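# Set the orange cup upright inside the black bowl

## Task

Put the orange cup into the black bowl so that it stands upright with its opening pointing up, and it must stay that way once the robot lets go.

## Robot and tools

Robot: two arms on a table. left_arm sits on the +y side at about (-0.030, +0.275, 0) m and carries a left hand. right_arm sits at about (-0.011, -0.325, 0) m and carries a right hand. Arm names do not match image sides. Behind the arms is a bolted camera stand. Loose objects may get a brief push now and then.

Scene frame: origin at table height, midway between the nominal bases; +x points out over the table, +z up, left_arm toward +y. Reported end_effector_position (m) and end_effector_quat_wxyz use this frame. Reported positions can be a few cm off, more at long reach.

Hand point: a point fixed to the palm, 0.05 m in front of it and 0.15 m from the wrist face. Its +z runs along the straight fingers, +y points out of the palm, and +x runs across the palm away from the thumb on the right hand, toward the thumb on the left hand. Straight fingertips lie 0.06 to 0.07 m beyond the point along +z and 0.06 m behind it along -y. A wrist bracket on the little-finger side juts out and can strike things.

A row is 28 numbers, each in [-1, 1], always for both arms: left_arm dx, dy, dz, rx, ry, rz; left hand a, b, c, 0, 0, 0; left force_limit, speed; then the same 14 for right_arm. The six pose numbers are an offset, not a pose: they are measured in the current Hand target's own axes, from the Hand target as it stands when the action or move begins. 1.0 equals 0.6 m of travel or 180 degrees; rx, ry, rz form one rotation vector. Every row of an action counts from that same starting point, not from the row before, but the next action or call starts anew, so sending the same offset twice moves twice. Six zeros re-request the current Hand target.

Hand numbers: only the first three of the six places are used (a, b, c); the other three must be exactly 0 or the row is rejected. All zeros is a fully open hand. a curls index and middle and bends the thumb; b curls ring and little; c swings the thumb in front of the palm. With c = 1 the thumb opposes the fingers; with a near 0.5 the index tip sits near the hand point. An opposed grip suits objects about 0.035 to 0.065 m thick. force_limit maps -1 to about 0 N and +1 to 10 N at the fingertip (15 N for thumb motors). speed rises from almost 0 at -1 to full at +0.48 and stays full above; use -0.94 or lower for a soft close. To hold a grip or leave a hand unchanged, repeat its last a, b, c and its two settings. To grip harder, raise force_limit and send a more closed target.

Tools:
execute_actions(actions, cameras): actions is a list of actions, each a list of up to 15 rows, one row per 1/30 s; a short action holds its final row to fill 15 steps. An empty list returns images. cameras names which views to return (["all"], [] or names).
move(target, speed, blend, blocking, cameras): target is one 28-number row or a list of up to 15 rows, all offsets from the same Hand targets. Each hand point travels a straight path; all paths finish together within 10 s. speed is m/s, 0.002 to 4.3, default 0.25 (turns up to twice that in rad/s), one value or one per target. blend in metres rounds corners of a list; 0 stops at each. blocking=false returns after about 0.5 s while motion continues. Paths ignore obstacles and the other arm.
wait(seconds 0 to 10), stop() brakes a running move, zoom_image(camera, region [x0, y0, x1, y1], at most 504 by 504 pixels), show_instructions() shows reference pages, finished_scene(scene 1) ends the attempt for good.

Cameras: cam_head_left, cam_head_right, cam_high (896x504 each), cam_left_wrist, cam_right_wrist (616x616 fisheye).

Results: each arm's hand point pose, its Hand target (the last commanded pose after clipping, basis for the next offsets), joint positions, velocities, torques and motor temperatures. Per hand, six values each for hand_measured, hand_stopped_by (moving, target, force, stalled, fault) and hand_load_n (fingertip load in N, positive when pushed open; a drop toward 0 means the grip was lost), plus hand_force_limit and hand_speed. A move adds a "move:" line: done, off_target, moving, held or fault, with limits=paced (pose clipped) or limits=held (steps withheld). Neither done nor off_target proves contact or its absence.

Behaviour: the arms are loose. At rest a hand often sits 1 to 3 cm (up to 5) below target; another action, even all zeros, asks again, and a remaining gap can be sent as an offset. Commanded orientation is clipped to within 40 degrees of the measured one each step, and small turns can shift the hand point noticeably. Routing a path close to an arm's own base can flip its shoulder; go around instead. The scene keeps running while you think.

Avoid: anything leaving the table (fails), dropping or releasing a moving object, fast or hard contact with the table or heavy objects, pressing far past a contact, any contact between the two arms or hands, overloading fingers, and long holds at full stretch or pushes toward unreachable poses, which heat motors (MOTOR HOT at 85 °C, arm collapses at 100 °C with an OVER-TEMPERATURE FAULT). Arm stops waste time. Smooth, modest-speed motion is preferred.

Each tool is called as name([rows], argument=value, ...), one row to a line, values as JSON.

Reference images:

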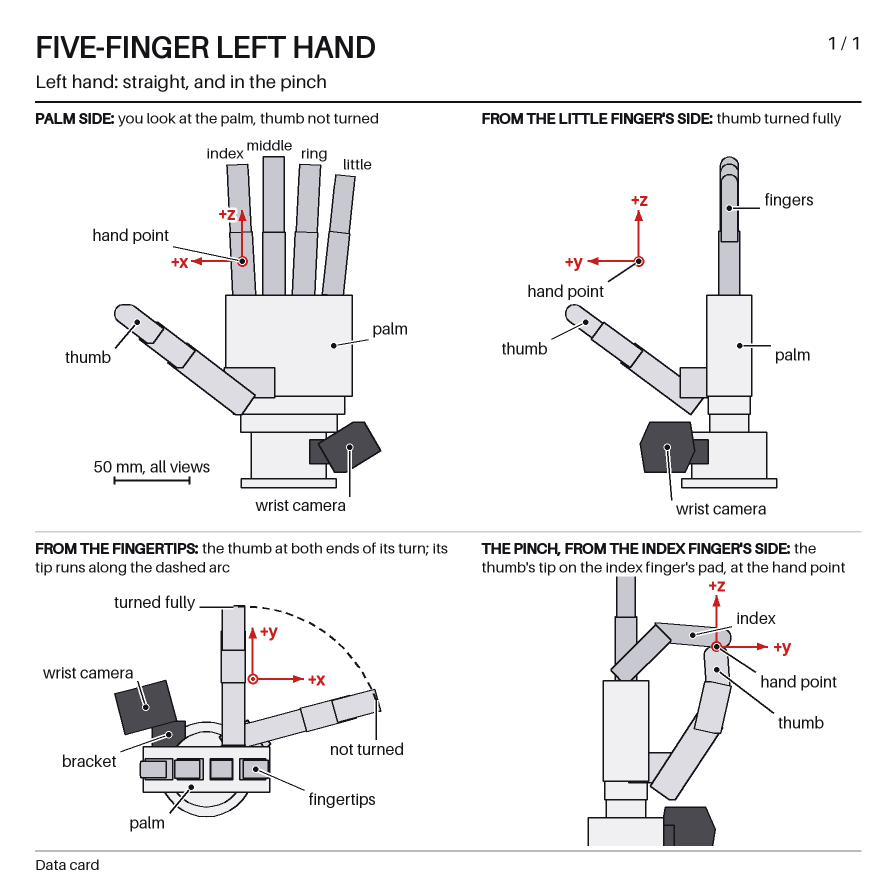

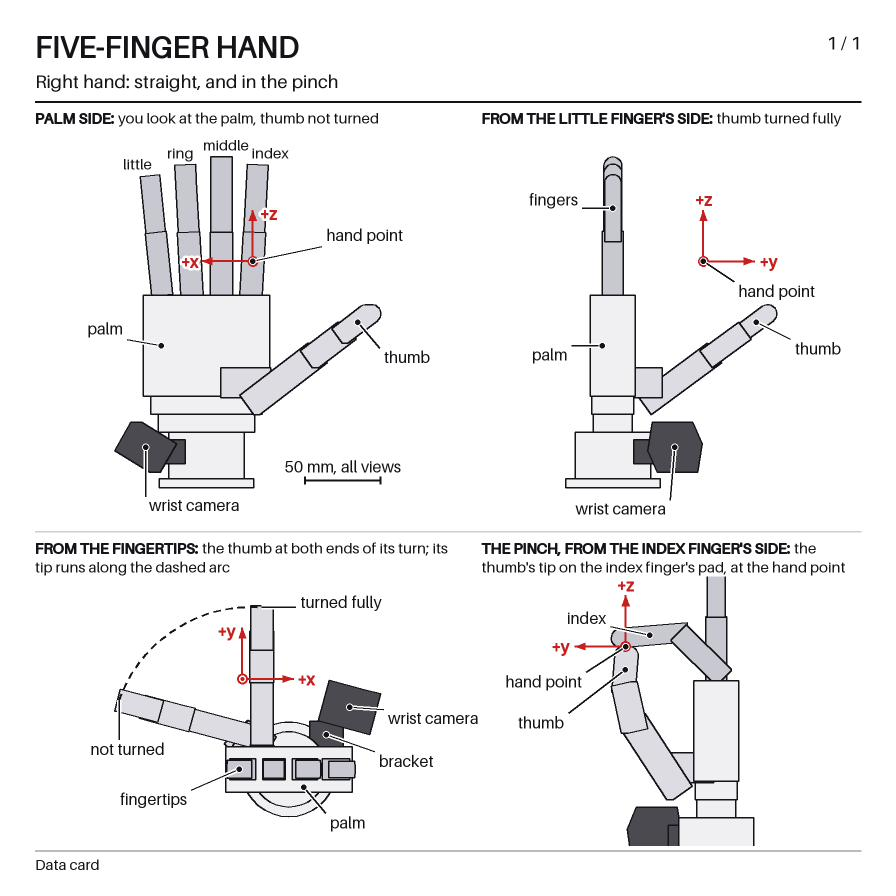

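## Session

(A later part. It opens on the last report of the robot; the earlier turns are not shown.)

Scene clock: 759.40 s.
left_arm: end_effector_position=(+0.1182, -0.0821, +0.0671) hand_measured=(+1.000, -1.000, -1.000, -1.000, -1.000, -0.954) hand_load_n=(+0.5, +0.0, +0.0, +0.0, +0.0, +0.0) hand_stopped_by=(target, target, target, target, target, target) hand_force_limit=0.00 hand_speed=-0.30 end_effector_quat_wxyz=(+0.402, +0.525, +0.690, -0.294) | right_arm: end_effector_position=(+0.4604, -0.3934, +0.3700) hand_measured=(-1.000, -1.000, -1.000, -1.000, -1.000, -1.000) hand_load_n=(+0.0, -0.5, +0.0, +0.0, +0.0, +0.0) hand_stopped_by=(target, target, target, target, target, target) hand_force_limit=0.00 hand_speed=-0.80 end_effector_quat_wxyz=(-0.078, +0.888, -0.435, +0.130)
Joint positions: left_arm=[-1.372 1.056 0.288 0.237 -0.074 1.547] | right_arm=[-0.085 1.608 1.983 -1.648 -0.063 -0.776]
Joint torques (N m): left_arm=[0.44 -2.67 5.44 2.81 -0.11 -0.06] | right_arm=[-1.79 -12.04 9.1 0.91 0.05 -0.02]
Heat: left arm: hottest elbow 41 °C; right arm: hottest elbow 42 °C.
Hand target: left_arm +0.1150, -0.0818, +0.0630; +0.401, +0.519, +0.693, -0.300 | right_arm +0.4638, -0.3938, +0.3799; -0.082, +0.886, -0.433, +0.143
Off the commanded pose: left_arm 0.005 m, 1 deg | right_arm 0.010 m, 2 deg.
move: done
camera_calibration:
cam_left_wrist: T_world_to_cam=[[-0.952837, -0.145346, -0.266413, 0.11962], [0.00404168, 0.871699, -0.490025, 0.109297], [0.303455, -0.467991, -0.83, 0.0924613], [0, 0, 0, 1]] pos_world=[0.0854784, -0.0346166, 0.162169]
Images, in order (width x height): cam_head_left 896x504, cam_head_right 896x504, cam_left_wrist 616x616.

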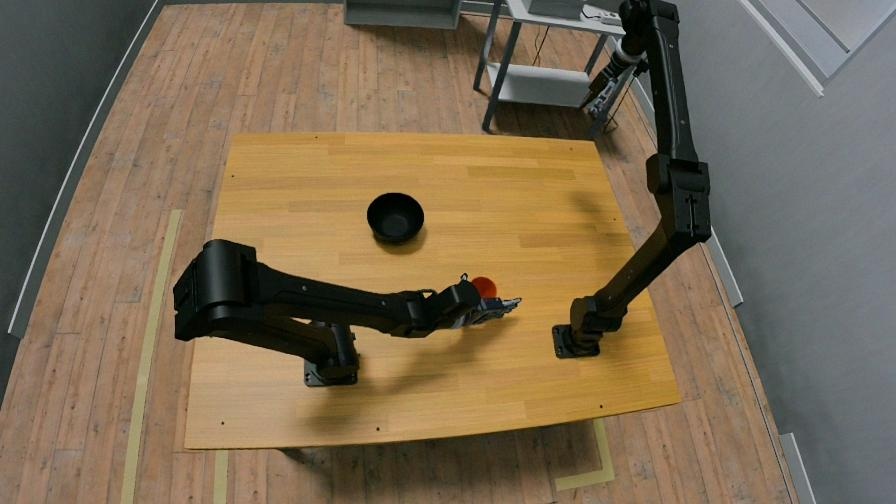

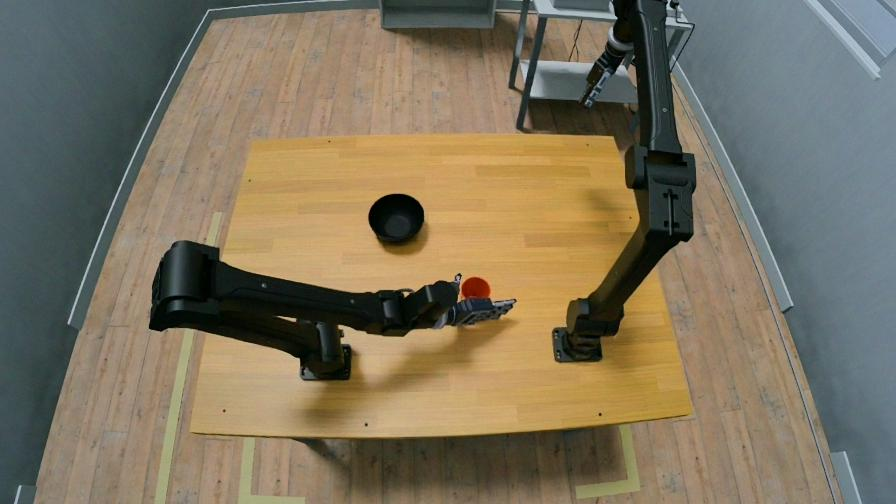

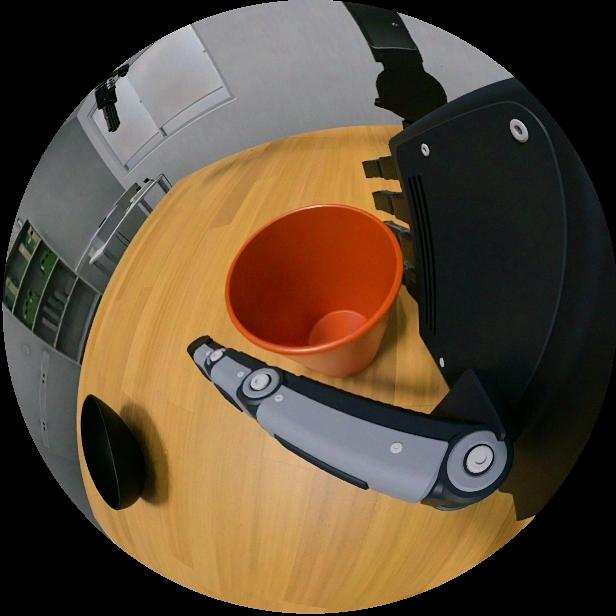

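move([
  [-0.005, 0, 0.0087, 0, 0, 0, -0.47, 0, 1, 0, 0, 0, 0, -0.3, 0, 0, 0, 0, 0, 0, 0, 0, 0, 0, 0, 0, 0, -0.8],
  [-0.005, 0, 0.0087, 0, 0, 0, 0.8, 0, 1, 0, 0, 0, -0.4, -0.92, 0, 0, 0, 0, 0, 0, 0, 0, 0, 0, 0, 0, 0, -0.8],
], speed=0.05, cameras=["cam_left_wrist", "cam_head_right"])

zoom_image(camera="cam_left_wrist", region=[180, 160, 480, 460])

zoom_image(camera="cam_head_right", region=[420, 220, 540, 340])

Scene clock: 833.60 s.
left_arm: end_effector_position=(+0.1182, -0.0822, +0.0602) hand_measured=(+1.000, -0.608, -0.232, -0.224, -0.880, -1.000) hand_load_n=(+0.0, +7.0, +2.5, +3.0, +0.0, +0.0) hand_stopped_by=(target, force, force, force, target, target) hand_force_limit=-0.40 hand_speed=-0.92 end_effector_quat_wxyz=(+0.397, +0.528, +0.693, -0.289) | right_arm: end_effector_position=(+0.4604, -0.3934, +0.3700) hand_measured=(-1.000, -1.000, -1.000, -1.000, -1.000, -1.000) hand_load_n=(-0.5, +0.0, +0.0, +0.0, +0.0, +0.0) hand_stopped_by=(target, target, target, target, target, target) hand_force_limit=0.00 hand_speed=-0.80 end_effector_quat_wxyz=(-0.078, +0.888, -0.435, +0.130)
Joint positions: left_arm=[-1.372 1.082 0.288 0.249 -0.074 1.547] | right_arm=[-0.085 1.608 1.983 -1.648 -0.063 -0.776]
Joint torques (N m): left_arm=[0.67 -3.08 6.24 2.92 -0.05 -0.05] | right_arm=[-1.14 -11.93 9.16 1.09 0.01 0.02]
Heat: left arm: hottest elbow 41 °C; right arm: hottest elbow 43 °C.
Hand target: left_arm +0.1167, -0.0876, +0.0629; +0.401, +0.519, +0.693, -0.300 | right_arm +0.4638, -0.3938, +0.3799; -0.082, +0.886, -0.433, +0.143
Off the commanded pose: left_arm 0.006 m, 2 deg | right_arm 0.010 m, 2 deg.
move: done
camera_calibration:
cam_left_wrist: T_world_to_cam=[[-0.953609, -0.141562, -0.265689, 0.118148], [0.00263398, 0.878588, -0.477574, 0.10602], [0.301037, -0.456118, -0.837456, 0.0884029], [0, 0, 0, 1]] pos_world=[0.0857751, -0.0361004, 0.156056]
Images, in order (width x height): cam_head_right 896x504, cam_left_wrist 616x616.

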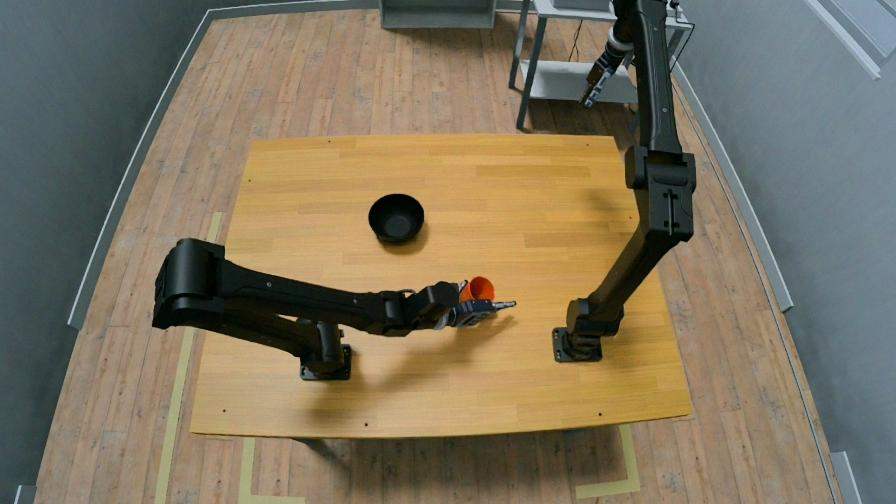

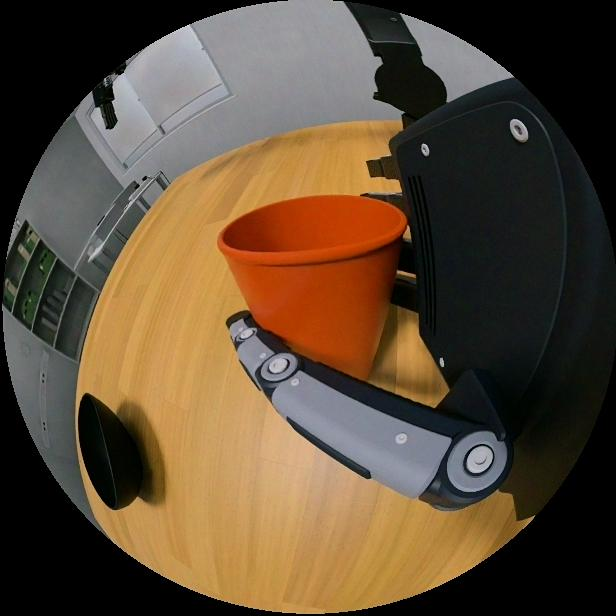

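Scaled by 1.680 from the camera's 616x616 image, which has a finer 880x880 frame.

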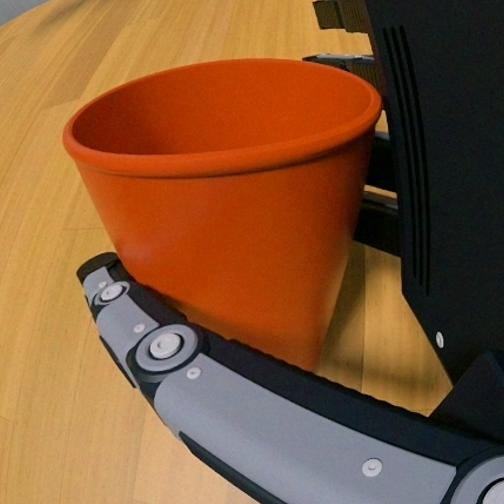

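Scaled by 4.200 from the camera's 896x504 image, which has a finer 1280x720 frame.

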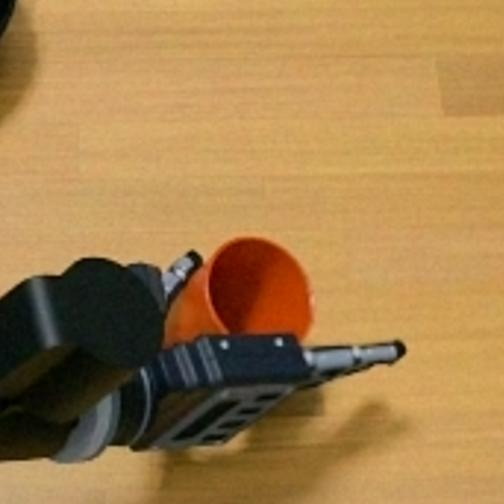

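move(target=[-0.0506, 0, -0.0291, 0, 0, 0, 0.8, 0, 1, 0, 0, 0, -0.4, -0.92, 0, 0, 0, 0, 0, 0, 0, 0, 0, 0, 0, 0, 0, -0.8], speed=0.06, cameras=["cam_left_wrist", "cam_head_right"])

zoom_image(camera="cam_left_wrist", region=[180, 160, 480, 460])

zoom_image(camera="cam_head_right", region=[420, 220, 540, 340])

Scene clock: 1037.83 s.
left_arm: end_effector_position=(+0.1149, -0.0661, +0.0700) hand_measured=(+1.000, -0.608, -0.232, -0.224, -0.880, -1.000) hand_load_n=(+0.5, +7.0, +2.5, +3.0, +0.0, +0.0) hand_stopped_by=(target, force, force, force, target, target) hand_force_limit=-0.40 hand_speed=-0.92 end_effector_quat_wxyz=(+0.387, +0.533, +0.698, -0.281) | right_arm: end_effector_position=(+0.4604, -0.3934, +0.3700) hand_measured=(-1.000, -1.000, -1.000, -1.000, -1.000, -1.000) hand_load_n=(+0.0, +0.0, +0.0, -0.5, +0.0, +0.0) hand_stopped_by=(target, target, target, target, target, target) hand_force_limit=0.00 hand_speed=-0.80 end_effector_quat_wxyz=(-0.078, +0.888, -0.435, +0.130)
Joint positions: left_arm=[-1.372 0.97 0.288 0.107 -0.074 1.547] | right_arm=[-0.085 1.608 1.983 -1.648 -0.063 -0.776]
Joint torques (N m): left_arm=[0.62 -3.66 10.48 1.21 -0.05 -0.05] | right_arm=[-1.38 -12.28 9.14 0.99 0.01 -0.03]
Heat: left arm: hottest elbow 42 °C; right arm: hottest elbow 43 °C.
Hand target: left_arm +0.1167, -0.0876, +0.0981; +0.401, +0.519, +0.693, -0.300 | right_arm +0.4638, -0.3938, +0.3799; -0.082, +0.886, -0.433, +0.143
Off the commanded pose: left_arm 0.035 m, 3 deg | right_arm 0.010 m, 2 deg.
move: off_target (left_arm)
camera_calibration:
cam_left_wrist: T_world_to_cam=[[-0.95525, -0.133644, -0.263889, 0.120491], [-0.000237651, 0.892464, -0.451119, 0.0958687], [0.2958, -0.430869, -0.852557, 0.108364], [0, 0, 0, 1]] pos_world=[0.0830679, -0.0227659, 0.167431]
Images, in order (width x height): cam_head_right 896x504, cam_left_wrist 616x616.

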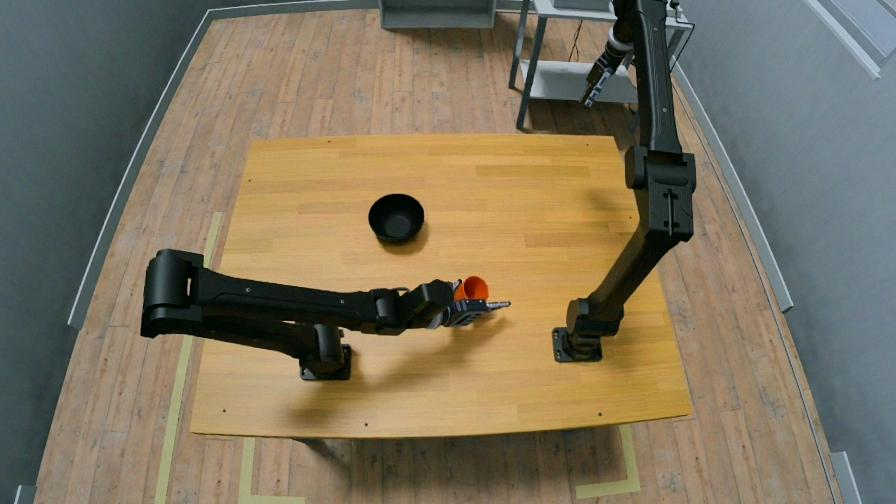

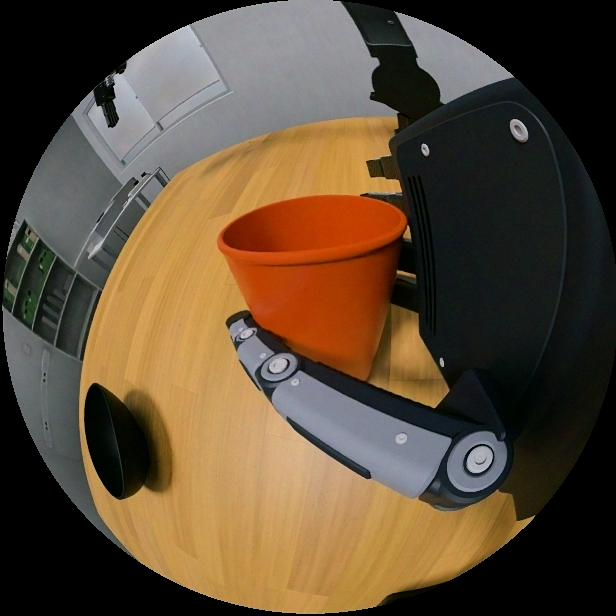

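Scaled by 1.680 from the camera's 616x616 image, which has a finer 880x880 frame.

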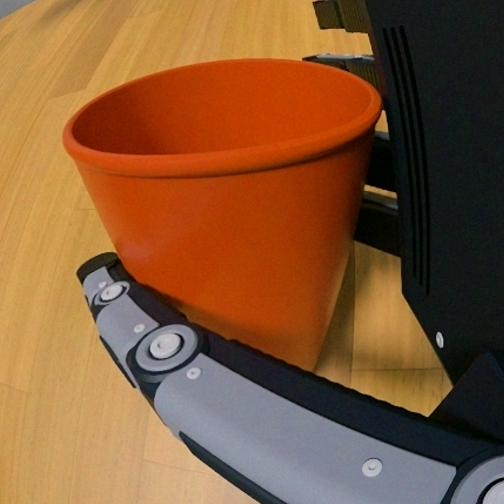

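Scaled by 4.200 from the camera's 896x504 image, which has a finer 1280x720 frame.

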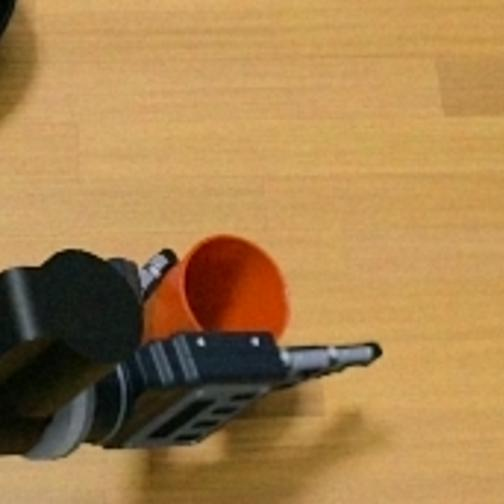

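move(target=[-0.0575, 0.1755, 0.0598, -0.0607, 0, -0.0349, 0.8, 0, 1, 0, 0, 0, -0.4, -0.92, 0, 0, 0, 0, 0, 0, 0, 0, 0, 0, 0, 0, 0, -0.8], speed=0.1, cameras=["all"])

zoom_image(camera="cam_head_right", region=[400, 200, 540, 340])

zoom_image(camera="cam_high", region=[340, 0, 480, 140])

Scene clock: 1050.57 s.
left_arm: end_effector_position=(+0.2167, -0.0799, +0.0831) hand_measured=(+1.000, -0.608, -0.232, -0.224, -0.880, -1.000) hand_load_n=(+0.0, +7.0, +2.5, +3.0, +0.0, +0.0) hand_stopped_by=(target, force, force, force, target, target) hand_force_limit=-0.40 hand_speed=-0.92 end_effector_quat_wxyz=(+0.406, +0.451, +0.759, -0.237) | right_arm: end_effector_position=(+0.4604, -0.3934, +0.3700) hand_measured=(-1.000, -1.000, -1.000, -1.000, -1.000, -1.000) hand_load_n=(+0.0, +0.0, +0.0, +0.0, +0.0, +0.0) hand_stopped_by=(target, target, target, target, target, target) hand_force_limit=0.00 hand_speed=-0.80 end_effector_quat_wxyz=(-0.078, +0.888, -0.435, +0.130)
Joint positions: left_arm=[-1.126 1.162 0.46 0.11 -0.046 1.547] | right_arm=[-0.085 1.608 1.983 -1.648 -0.063 -0.776]
Joint torques (N m): left_arm=[1.73 -5.01 10.15 2.82 0.14 0.15] | right_arm=[-1.26 -12.51 9.24 0.84 0 -0.04]
Heat: left arm: hottest elbow 44 °C; right arm: hottest elbow 43 °C.
Hand target: left_arm +0.2314, -0.1043, +0.1100; +0.431, +0.440, +0.746, -0.254 | right_arm +0.4638, -0.3938, +0.3799; -0.082, +0.886, -0.433, +0.143
Off the commanded pose: left_arm 0.039 m, 4 deg | right_arm 0.010 m, 2 deg.
move: off_target (left_arm)
camera_calibration:
cam_left_wrist: T_world_to_cam=[[-0.907455, -0.339479, -0.247547, 0.19117], [-0.207435, 0.874375, -0.438678, 0.156555], [0.365371, -0.346731, -0.863876, 0.0759515], [0, 0, 0, 1]] pos_world=[0.178203, -0.0456545, 0.181614]

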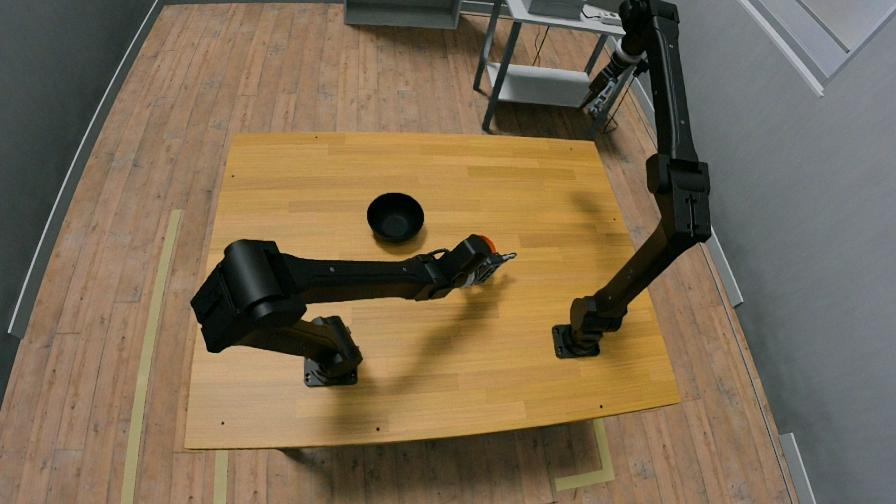

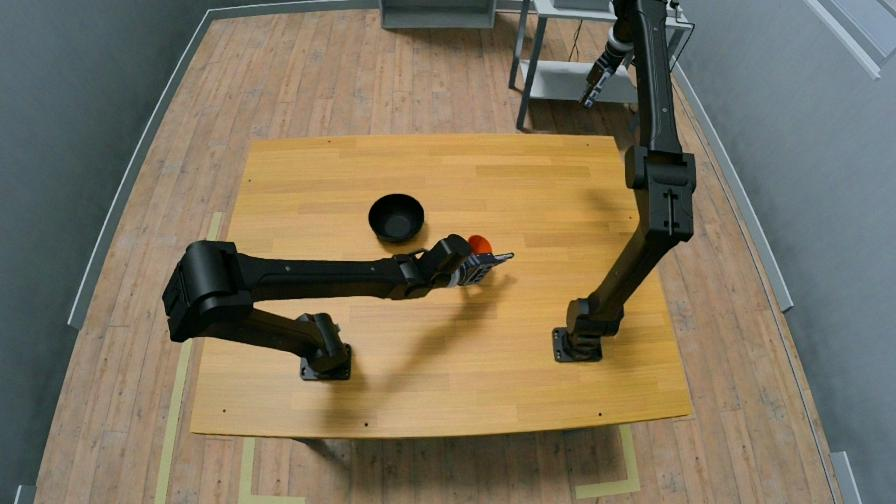

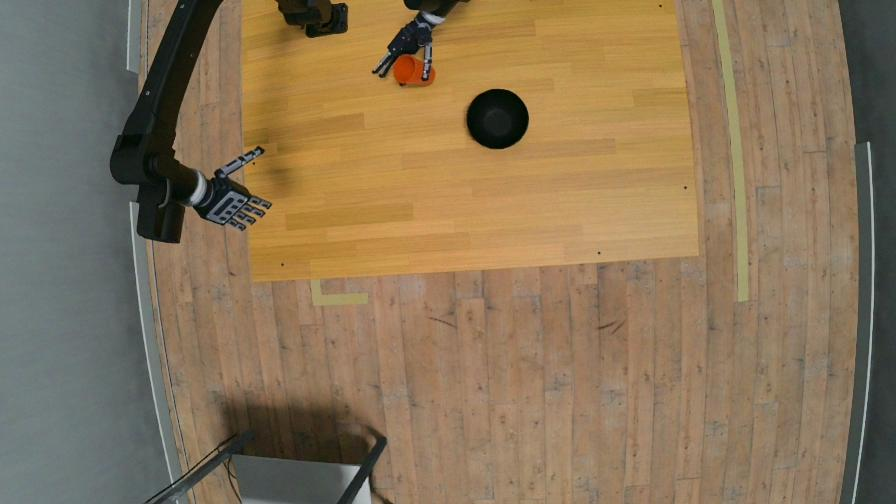

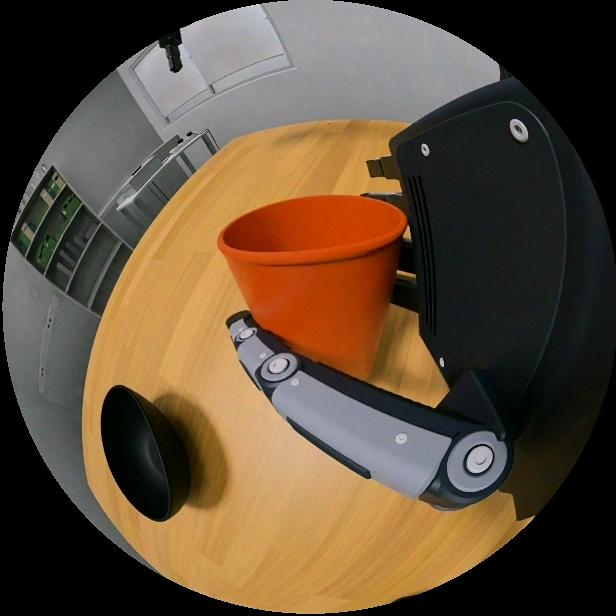

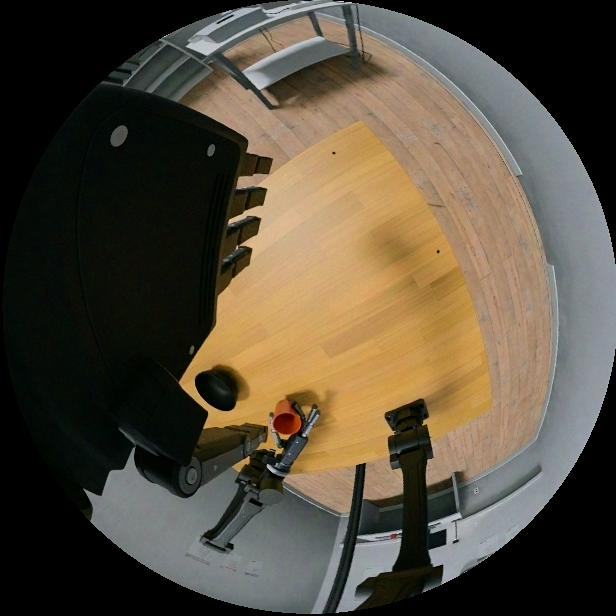

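Scaled by 3.600 from the camera's 896x504 image, which has a finer 1280x720 frame.

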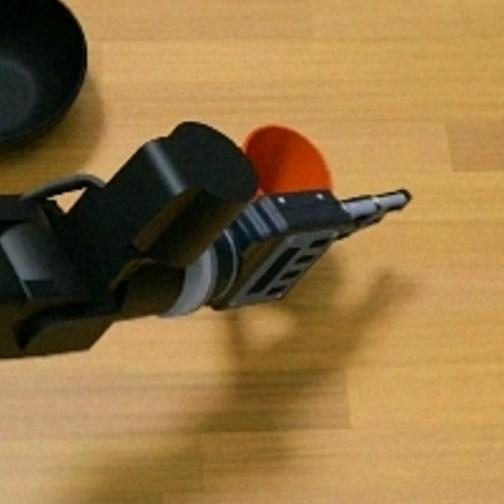

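Scaled by 3.600 from the camera's 896x504 image, which has a finer 1280x720 frame.

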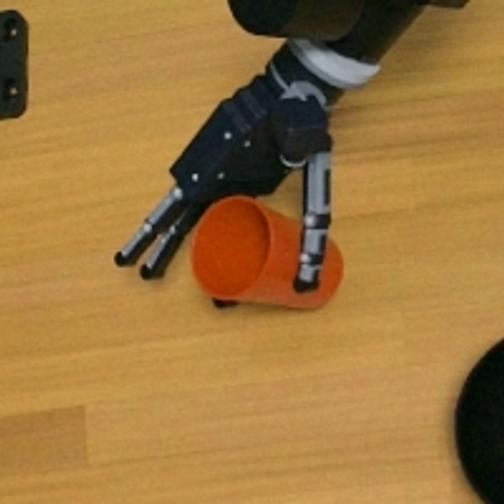

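move(target=[0, 0, 0, 0, -0.0889, 0, 0.8, 0, 1, 0, 0, 0, -0.4, -0.92, 0, 0, 0, 0, 0, 0, 0, 0, 0, 0, 0, 0, 0, -0.8], speed=0.1, cameras=["cam_left_wrist", "cam_head_right", "cam_high", "cam_right_wrist"])

zoom_image(camera="cam_right_wrist", region=[240, 380, 360, 500])

zoom_image(camera="cam_high", region=[340, 0, 480, 140])

Scene clock: 1098.53 s.
left_arm: end_effector_position=(+0.2299, -0.1062, +0.1107) hand_measured=(+1.000, -0.608, -0.232, -0.224, -0.880, -1.000) hand_load_n=(+0.0, +7.0, +3.0, +3.0, +0.0, +0.0) hand_stopped_by=(target, force, force, force, target, target) hand_force_limit=-0.40 hand_speed=-0.92 end_effector_quat_wxyz=(+0.524, +0.400, +0.683, -0.315) | right_arm: end_effector_position=(+0.4604, -0.3934, +0.3700) hand_measured=(-1.000, -1.000, -1.000, -1.000, -1.000, -1.000) hand_load_n=(+0.0, +0.0, +0.0, +0.0, +0.0, +0.0) hand_stopped_by=(target, target, target, target, target, target) hand_force_limit=0.00 hand_speed=-0.80 end_effector_quat_wxyz=(-0.078, +0.888, -0.435, +0.130)
Joint positions: left_arm=[-1.126 1.275 0.356 0.665 -0.048 1.547] | right_arm=[-0.085 1.608 1.983 -1.648 -0.063 -0.776]
Joint torques (N m): left_arm=[1.38 -5.54 4.82 3.3 -0.09 0.28] | right_arm=[-1.44 -12.28 9.11 1.01 0 -0.01]
Heat: left arm: hottest elbow 45 °C; right arm: hottest elbow 43 °C.
Hand target: left_arm +0.2314, -0.1043, +0.1100; +0.531, +0.400, +0.679, -0.313 | right_arm +0.4638, -0.3938, +0.3799; -0.082, +0.886, -0.433, +0.143
Off the commanded pose: left_arm 0.002 m, 1 deg | right_arm 0.010 m, 2 deg.
move: done
camera_calibration:
cam_left_wrist: T_world_to_cam=[[-0.86833, -0.420021, -0.263792, 0.185366], [-0.123462, 0.698152, -0.705224, 0.185865], [0.480376, -0.579799, -0.658082, 0.0119666], [0, 0, 0, 1]] pos_world=[0.178157, -0.0449664, 0.18785]
Images, in order (width x height): cam_head_right 896x504, cam_high 896x504, cam_left_wrist 616x616, cam_right_wrist 616x616.

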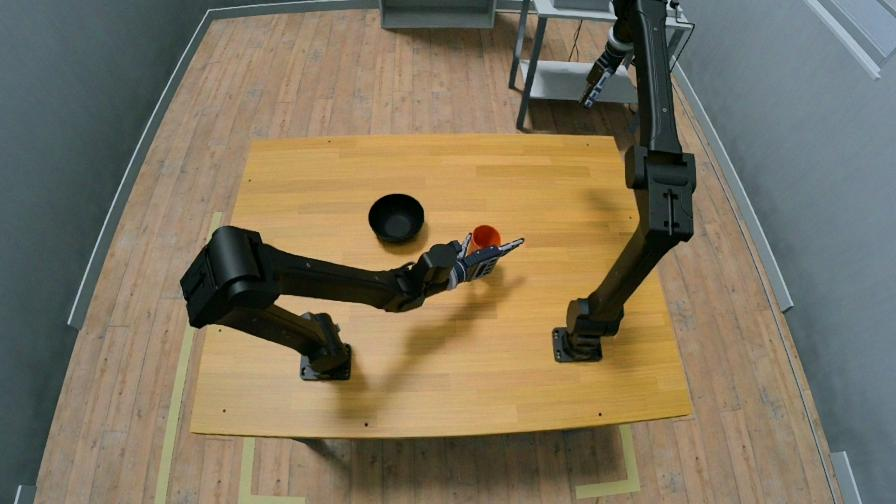

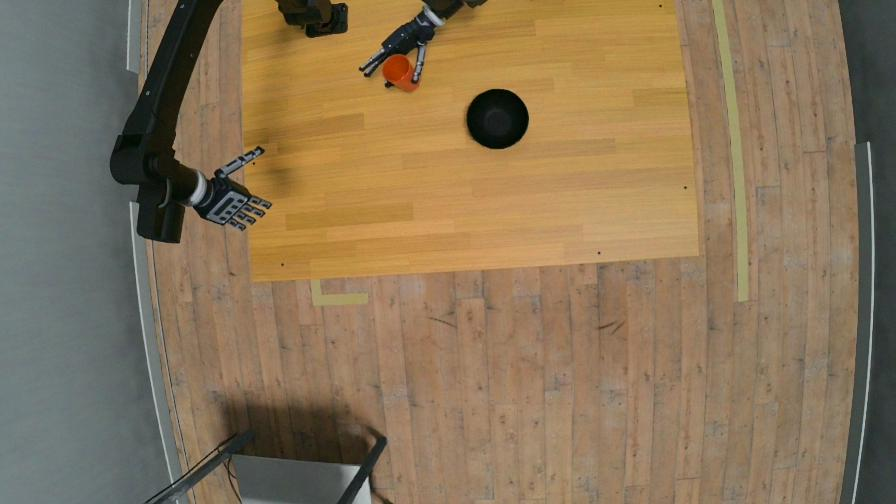

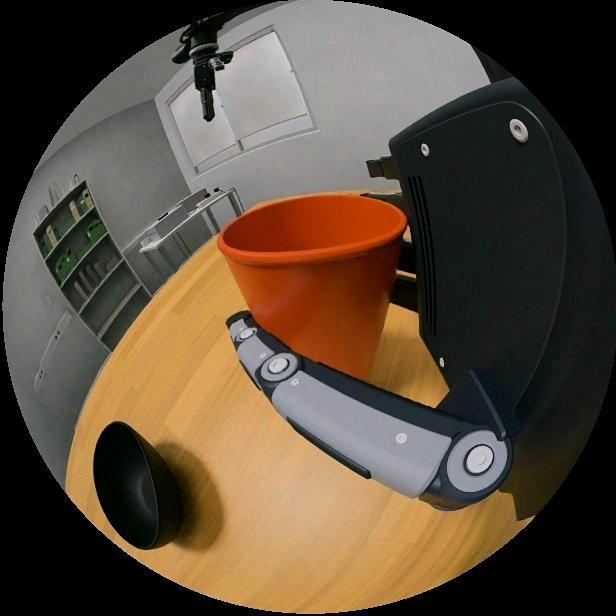

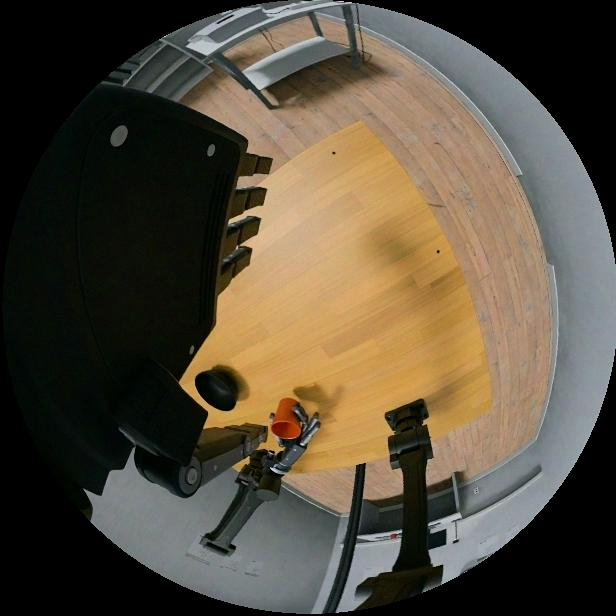

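Scaled by 4.200 from the camera's 616x616 image, which has a finer 880x880 frame.

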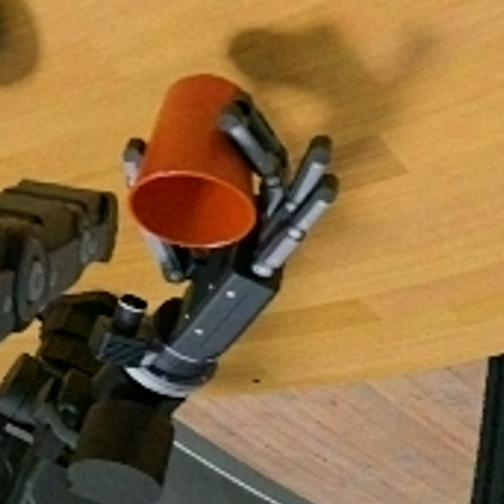

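Scaled by 3.600 from the camera's 896x504 image, which has a finer 1280x720 frame.

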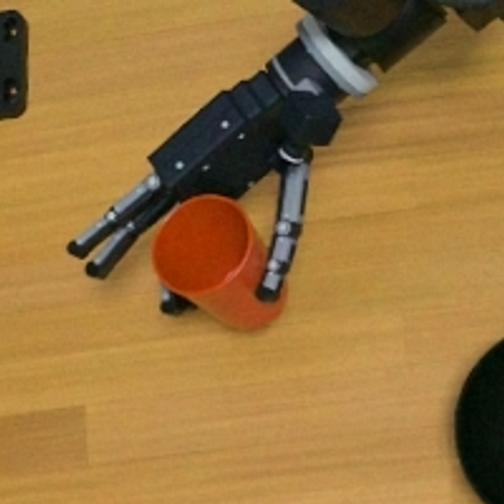

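move(target=[0.0729, 0, 0.0182, 0, 0, 0, 0.8, 0, 1, 0, 0, 0, -0.4, -0.92, 0, 0, 0, 0, 0, 0, 0, 0, 0, 0, 0, 0, 0, -0.8], speed=0.07, cameras=["cam_left_wrist", "cam_head_right", "cam_right_wrist", "cam_high"])

zoom_image(camera="cam_right_wrist", region=[240, 360, 360, 480])

zoom_image(camera="cam_high", region=[340, 0, 480, 140])

Scene clock: 1132.17 s.
left_arm: end_effector_position=(+0.2300, -0.1064, +0.0643) hand_measured=(+1.000, -0.608, -0.232, -0.224, -0.880, -1.000) hand_load_n=(+0.0, +7.0, +2.5, +3.0, +0.0, +0.0) hand_stopped_by=(target, force, force, force, target, target) hand_force_limit=-0.40 hand_speed=-0.92 end_effector_quat_wxyz=(+0.524, +0.400, +0.683, -0.315) | right_arm: end_effector_position=(+0.4604, -0.3934, +0.3700) hand_measured=(-1.000, -1.000, -1.000, -1.000, -1.000, -1.000) hand_load_n=(+0.0, +0.0, +0.0, +0.0, +0.0, +0.0) hand_stopped_by=(target, target, target, target, target, target) hand_force_limit=0.00 hand_speed=-0.80 end_effector_quat_wxyz=(-0.078, +0.888, -0.435, +0.130)
Joint positions: left_arm=[-1.126 1.486 0.322 0.908 -0.048 1.547] | right_arm=[-0.085 1.608 1.983 -1.648 -0.063 -0.776]
Joint torques (N m): left_arm=[1.32 -6.89 3.44 3.23 -0.09 0.28] | right_arm=[-1.61 -12.22 9.06 1.05 0 0]
Heat: left arm: hottest elbow 43 °C; right arm: hottest elbow 43 °C.
Hand target: left_arm +0.2314, -0.1043, +0.0650; +0.531, +0.400, +0.679, -0.313 | right_arm +0.4638, -0.3938, +0.3799; -0.082, +0.886, -0.433, +0.143
Off the commanded pose: left_arm 0.003 m, 1 deg | right_arm 0.010 m, 2 deg.
move: done
camera_calibration:
cam_left_wrist: T_world_to_cam=[[-0.868526, -0.419646, -0.263741, 0.173202], [-0.12395, 0.699108, -0.704191, 0.153499], [0.479894, -0.578918, -0.659209, -0.0185455], [0, 0, 0, 1]] pos_world=[0.178357, -0.0453652, 0.141548]
Images, in order (width x height): cam_head_right 896x504, cam_high 896x504, cam_left_wrist 616x616, cam_right_wrist 616x616.

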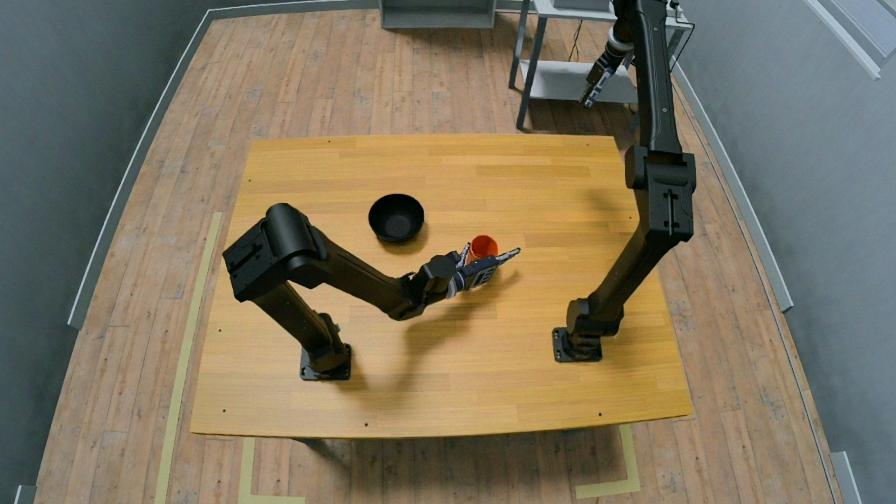

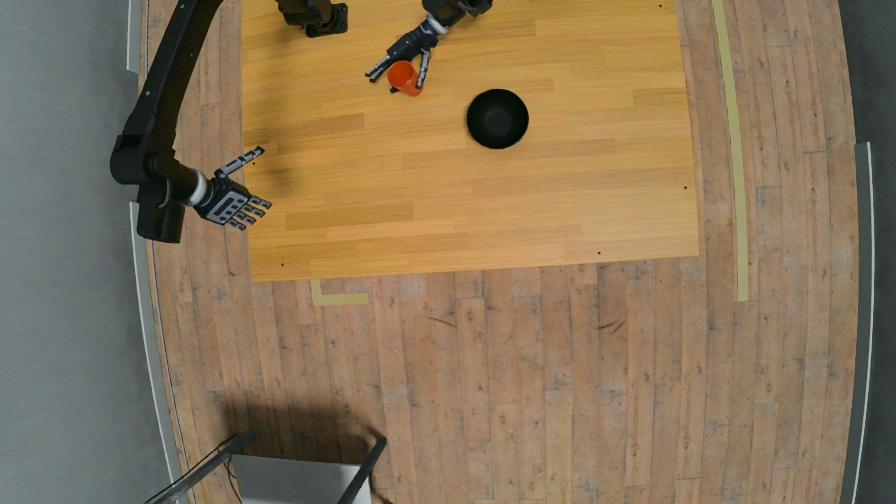

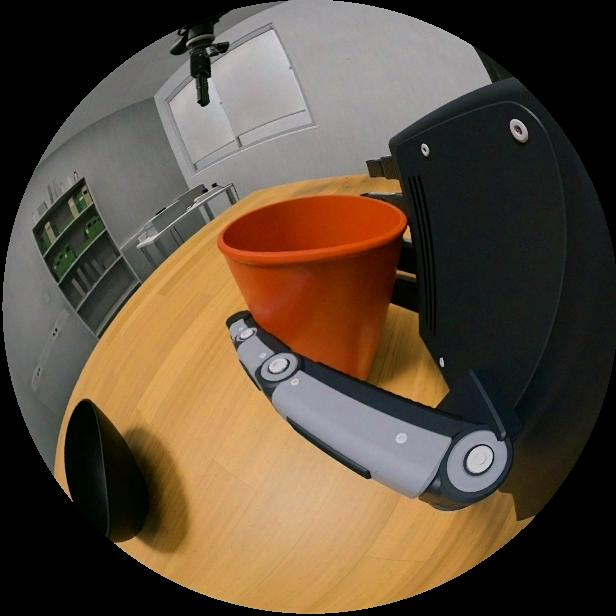

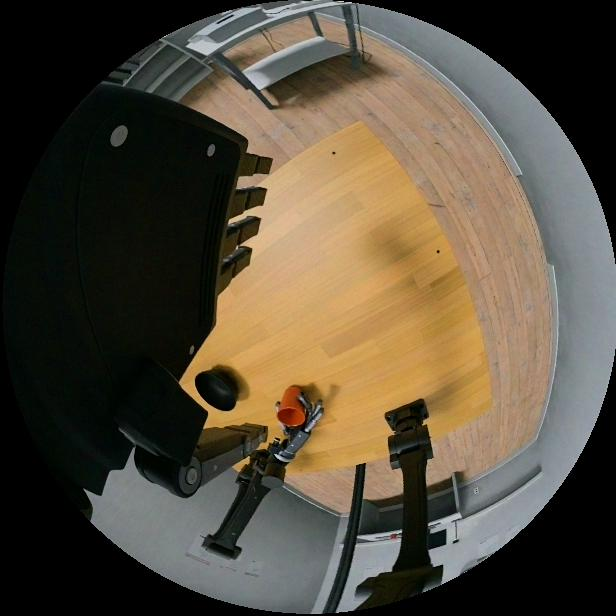

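Scaled by 4.200 from the camera's 616x616 image, which has a finer 880x880 frame.

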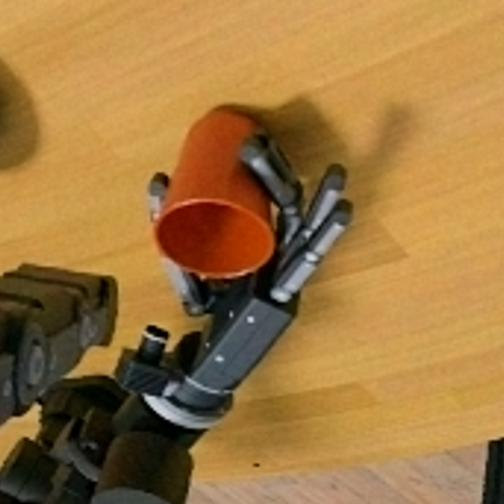

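Scaled by 3.600 from the camera's 896x504 image, which has a finer 1280x720 frame.

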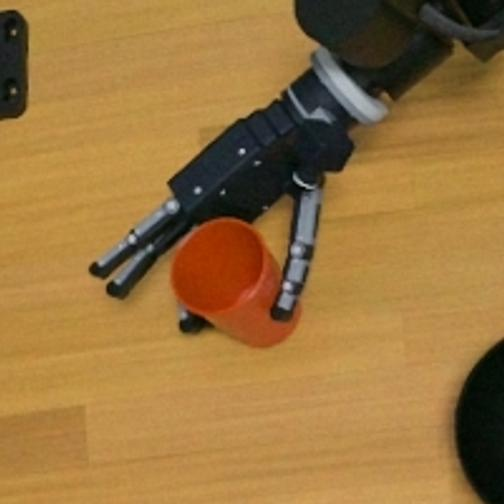

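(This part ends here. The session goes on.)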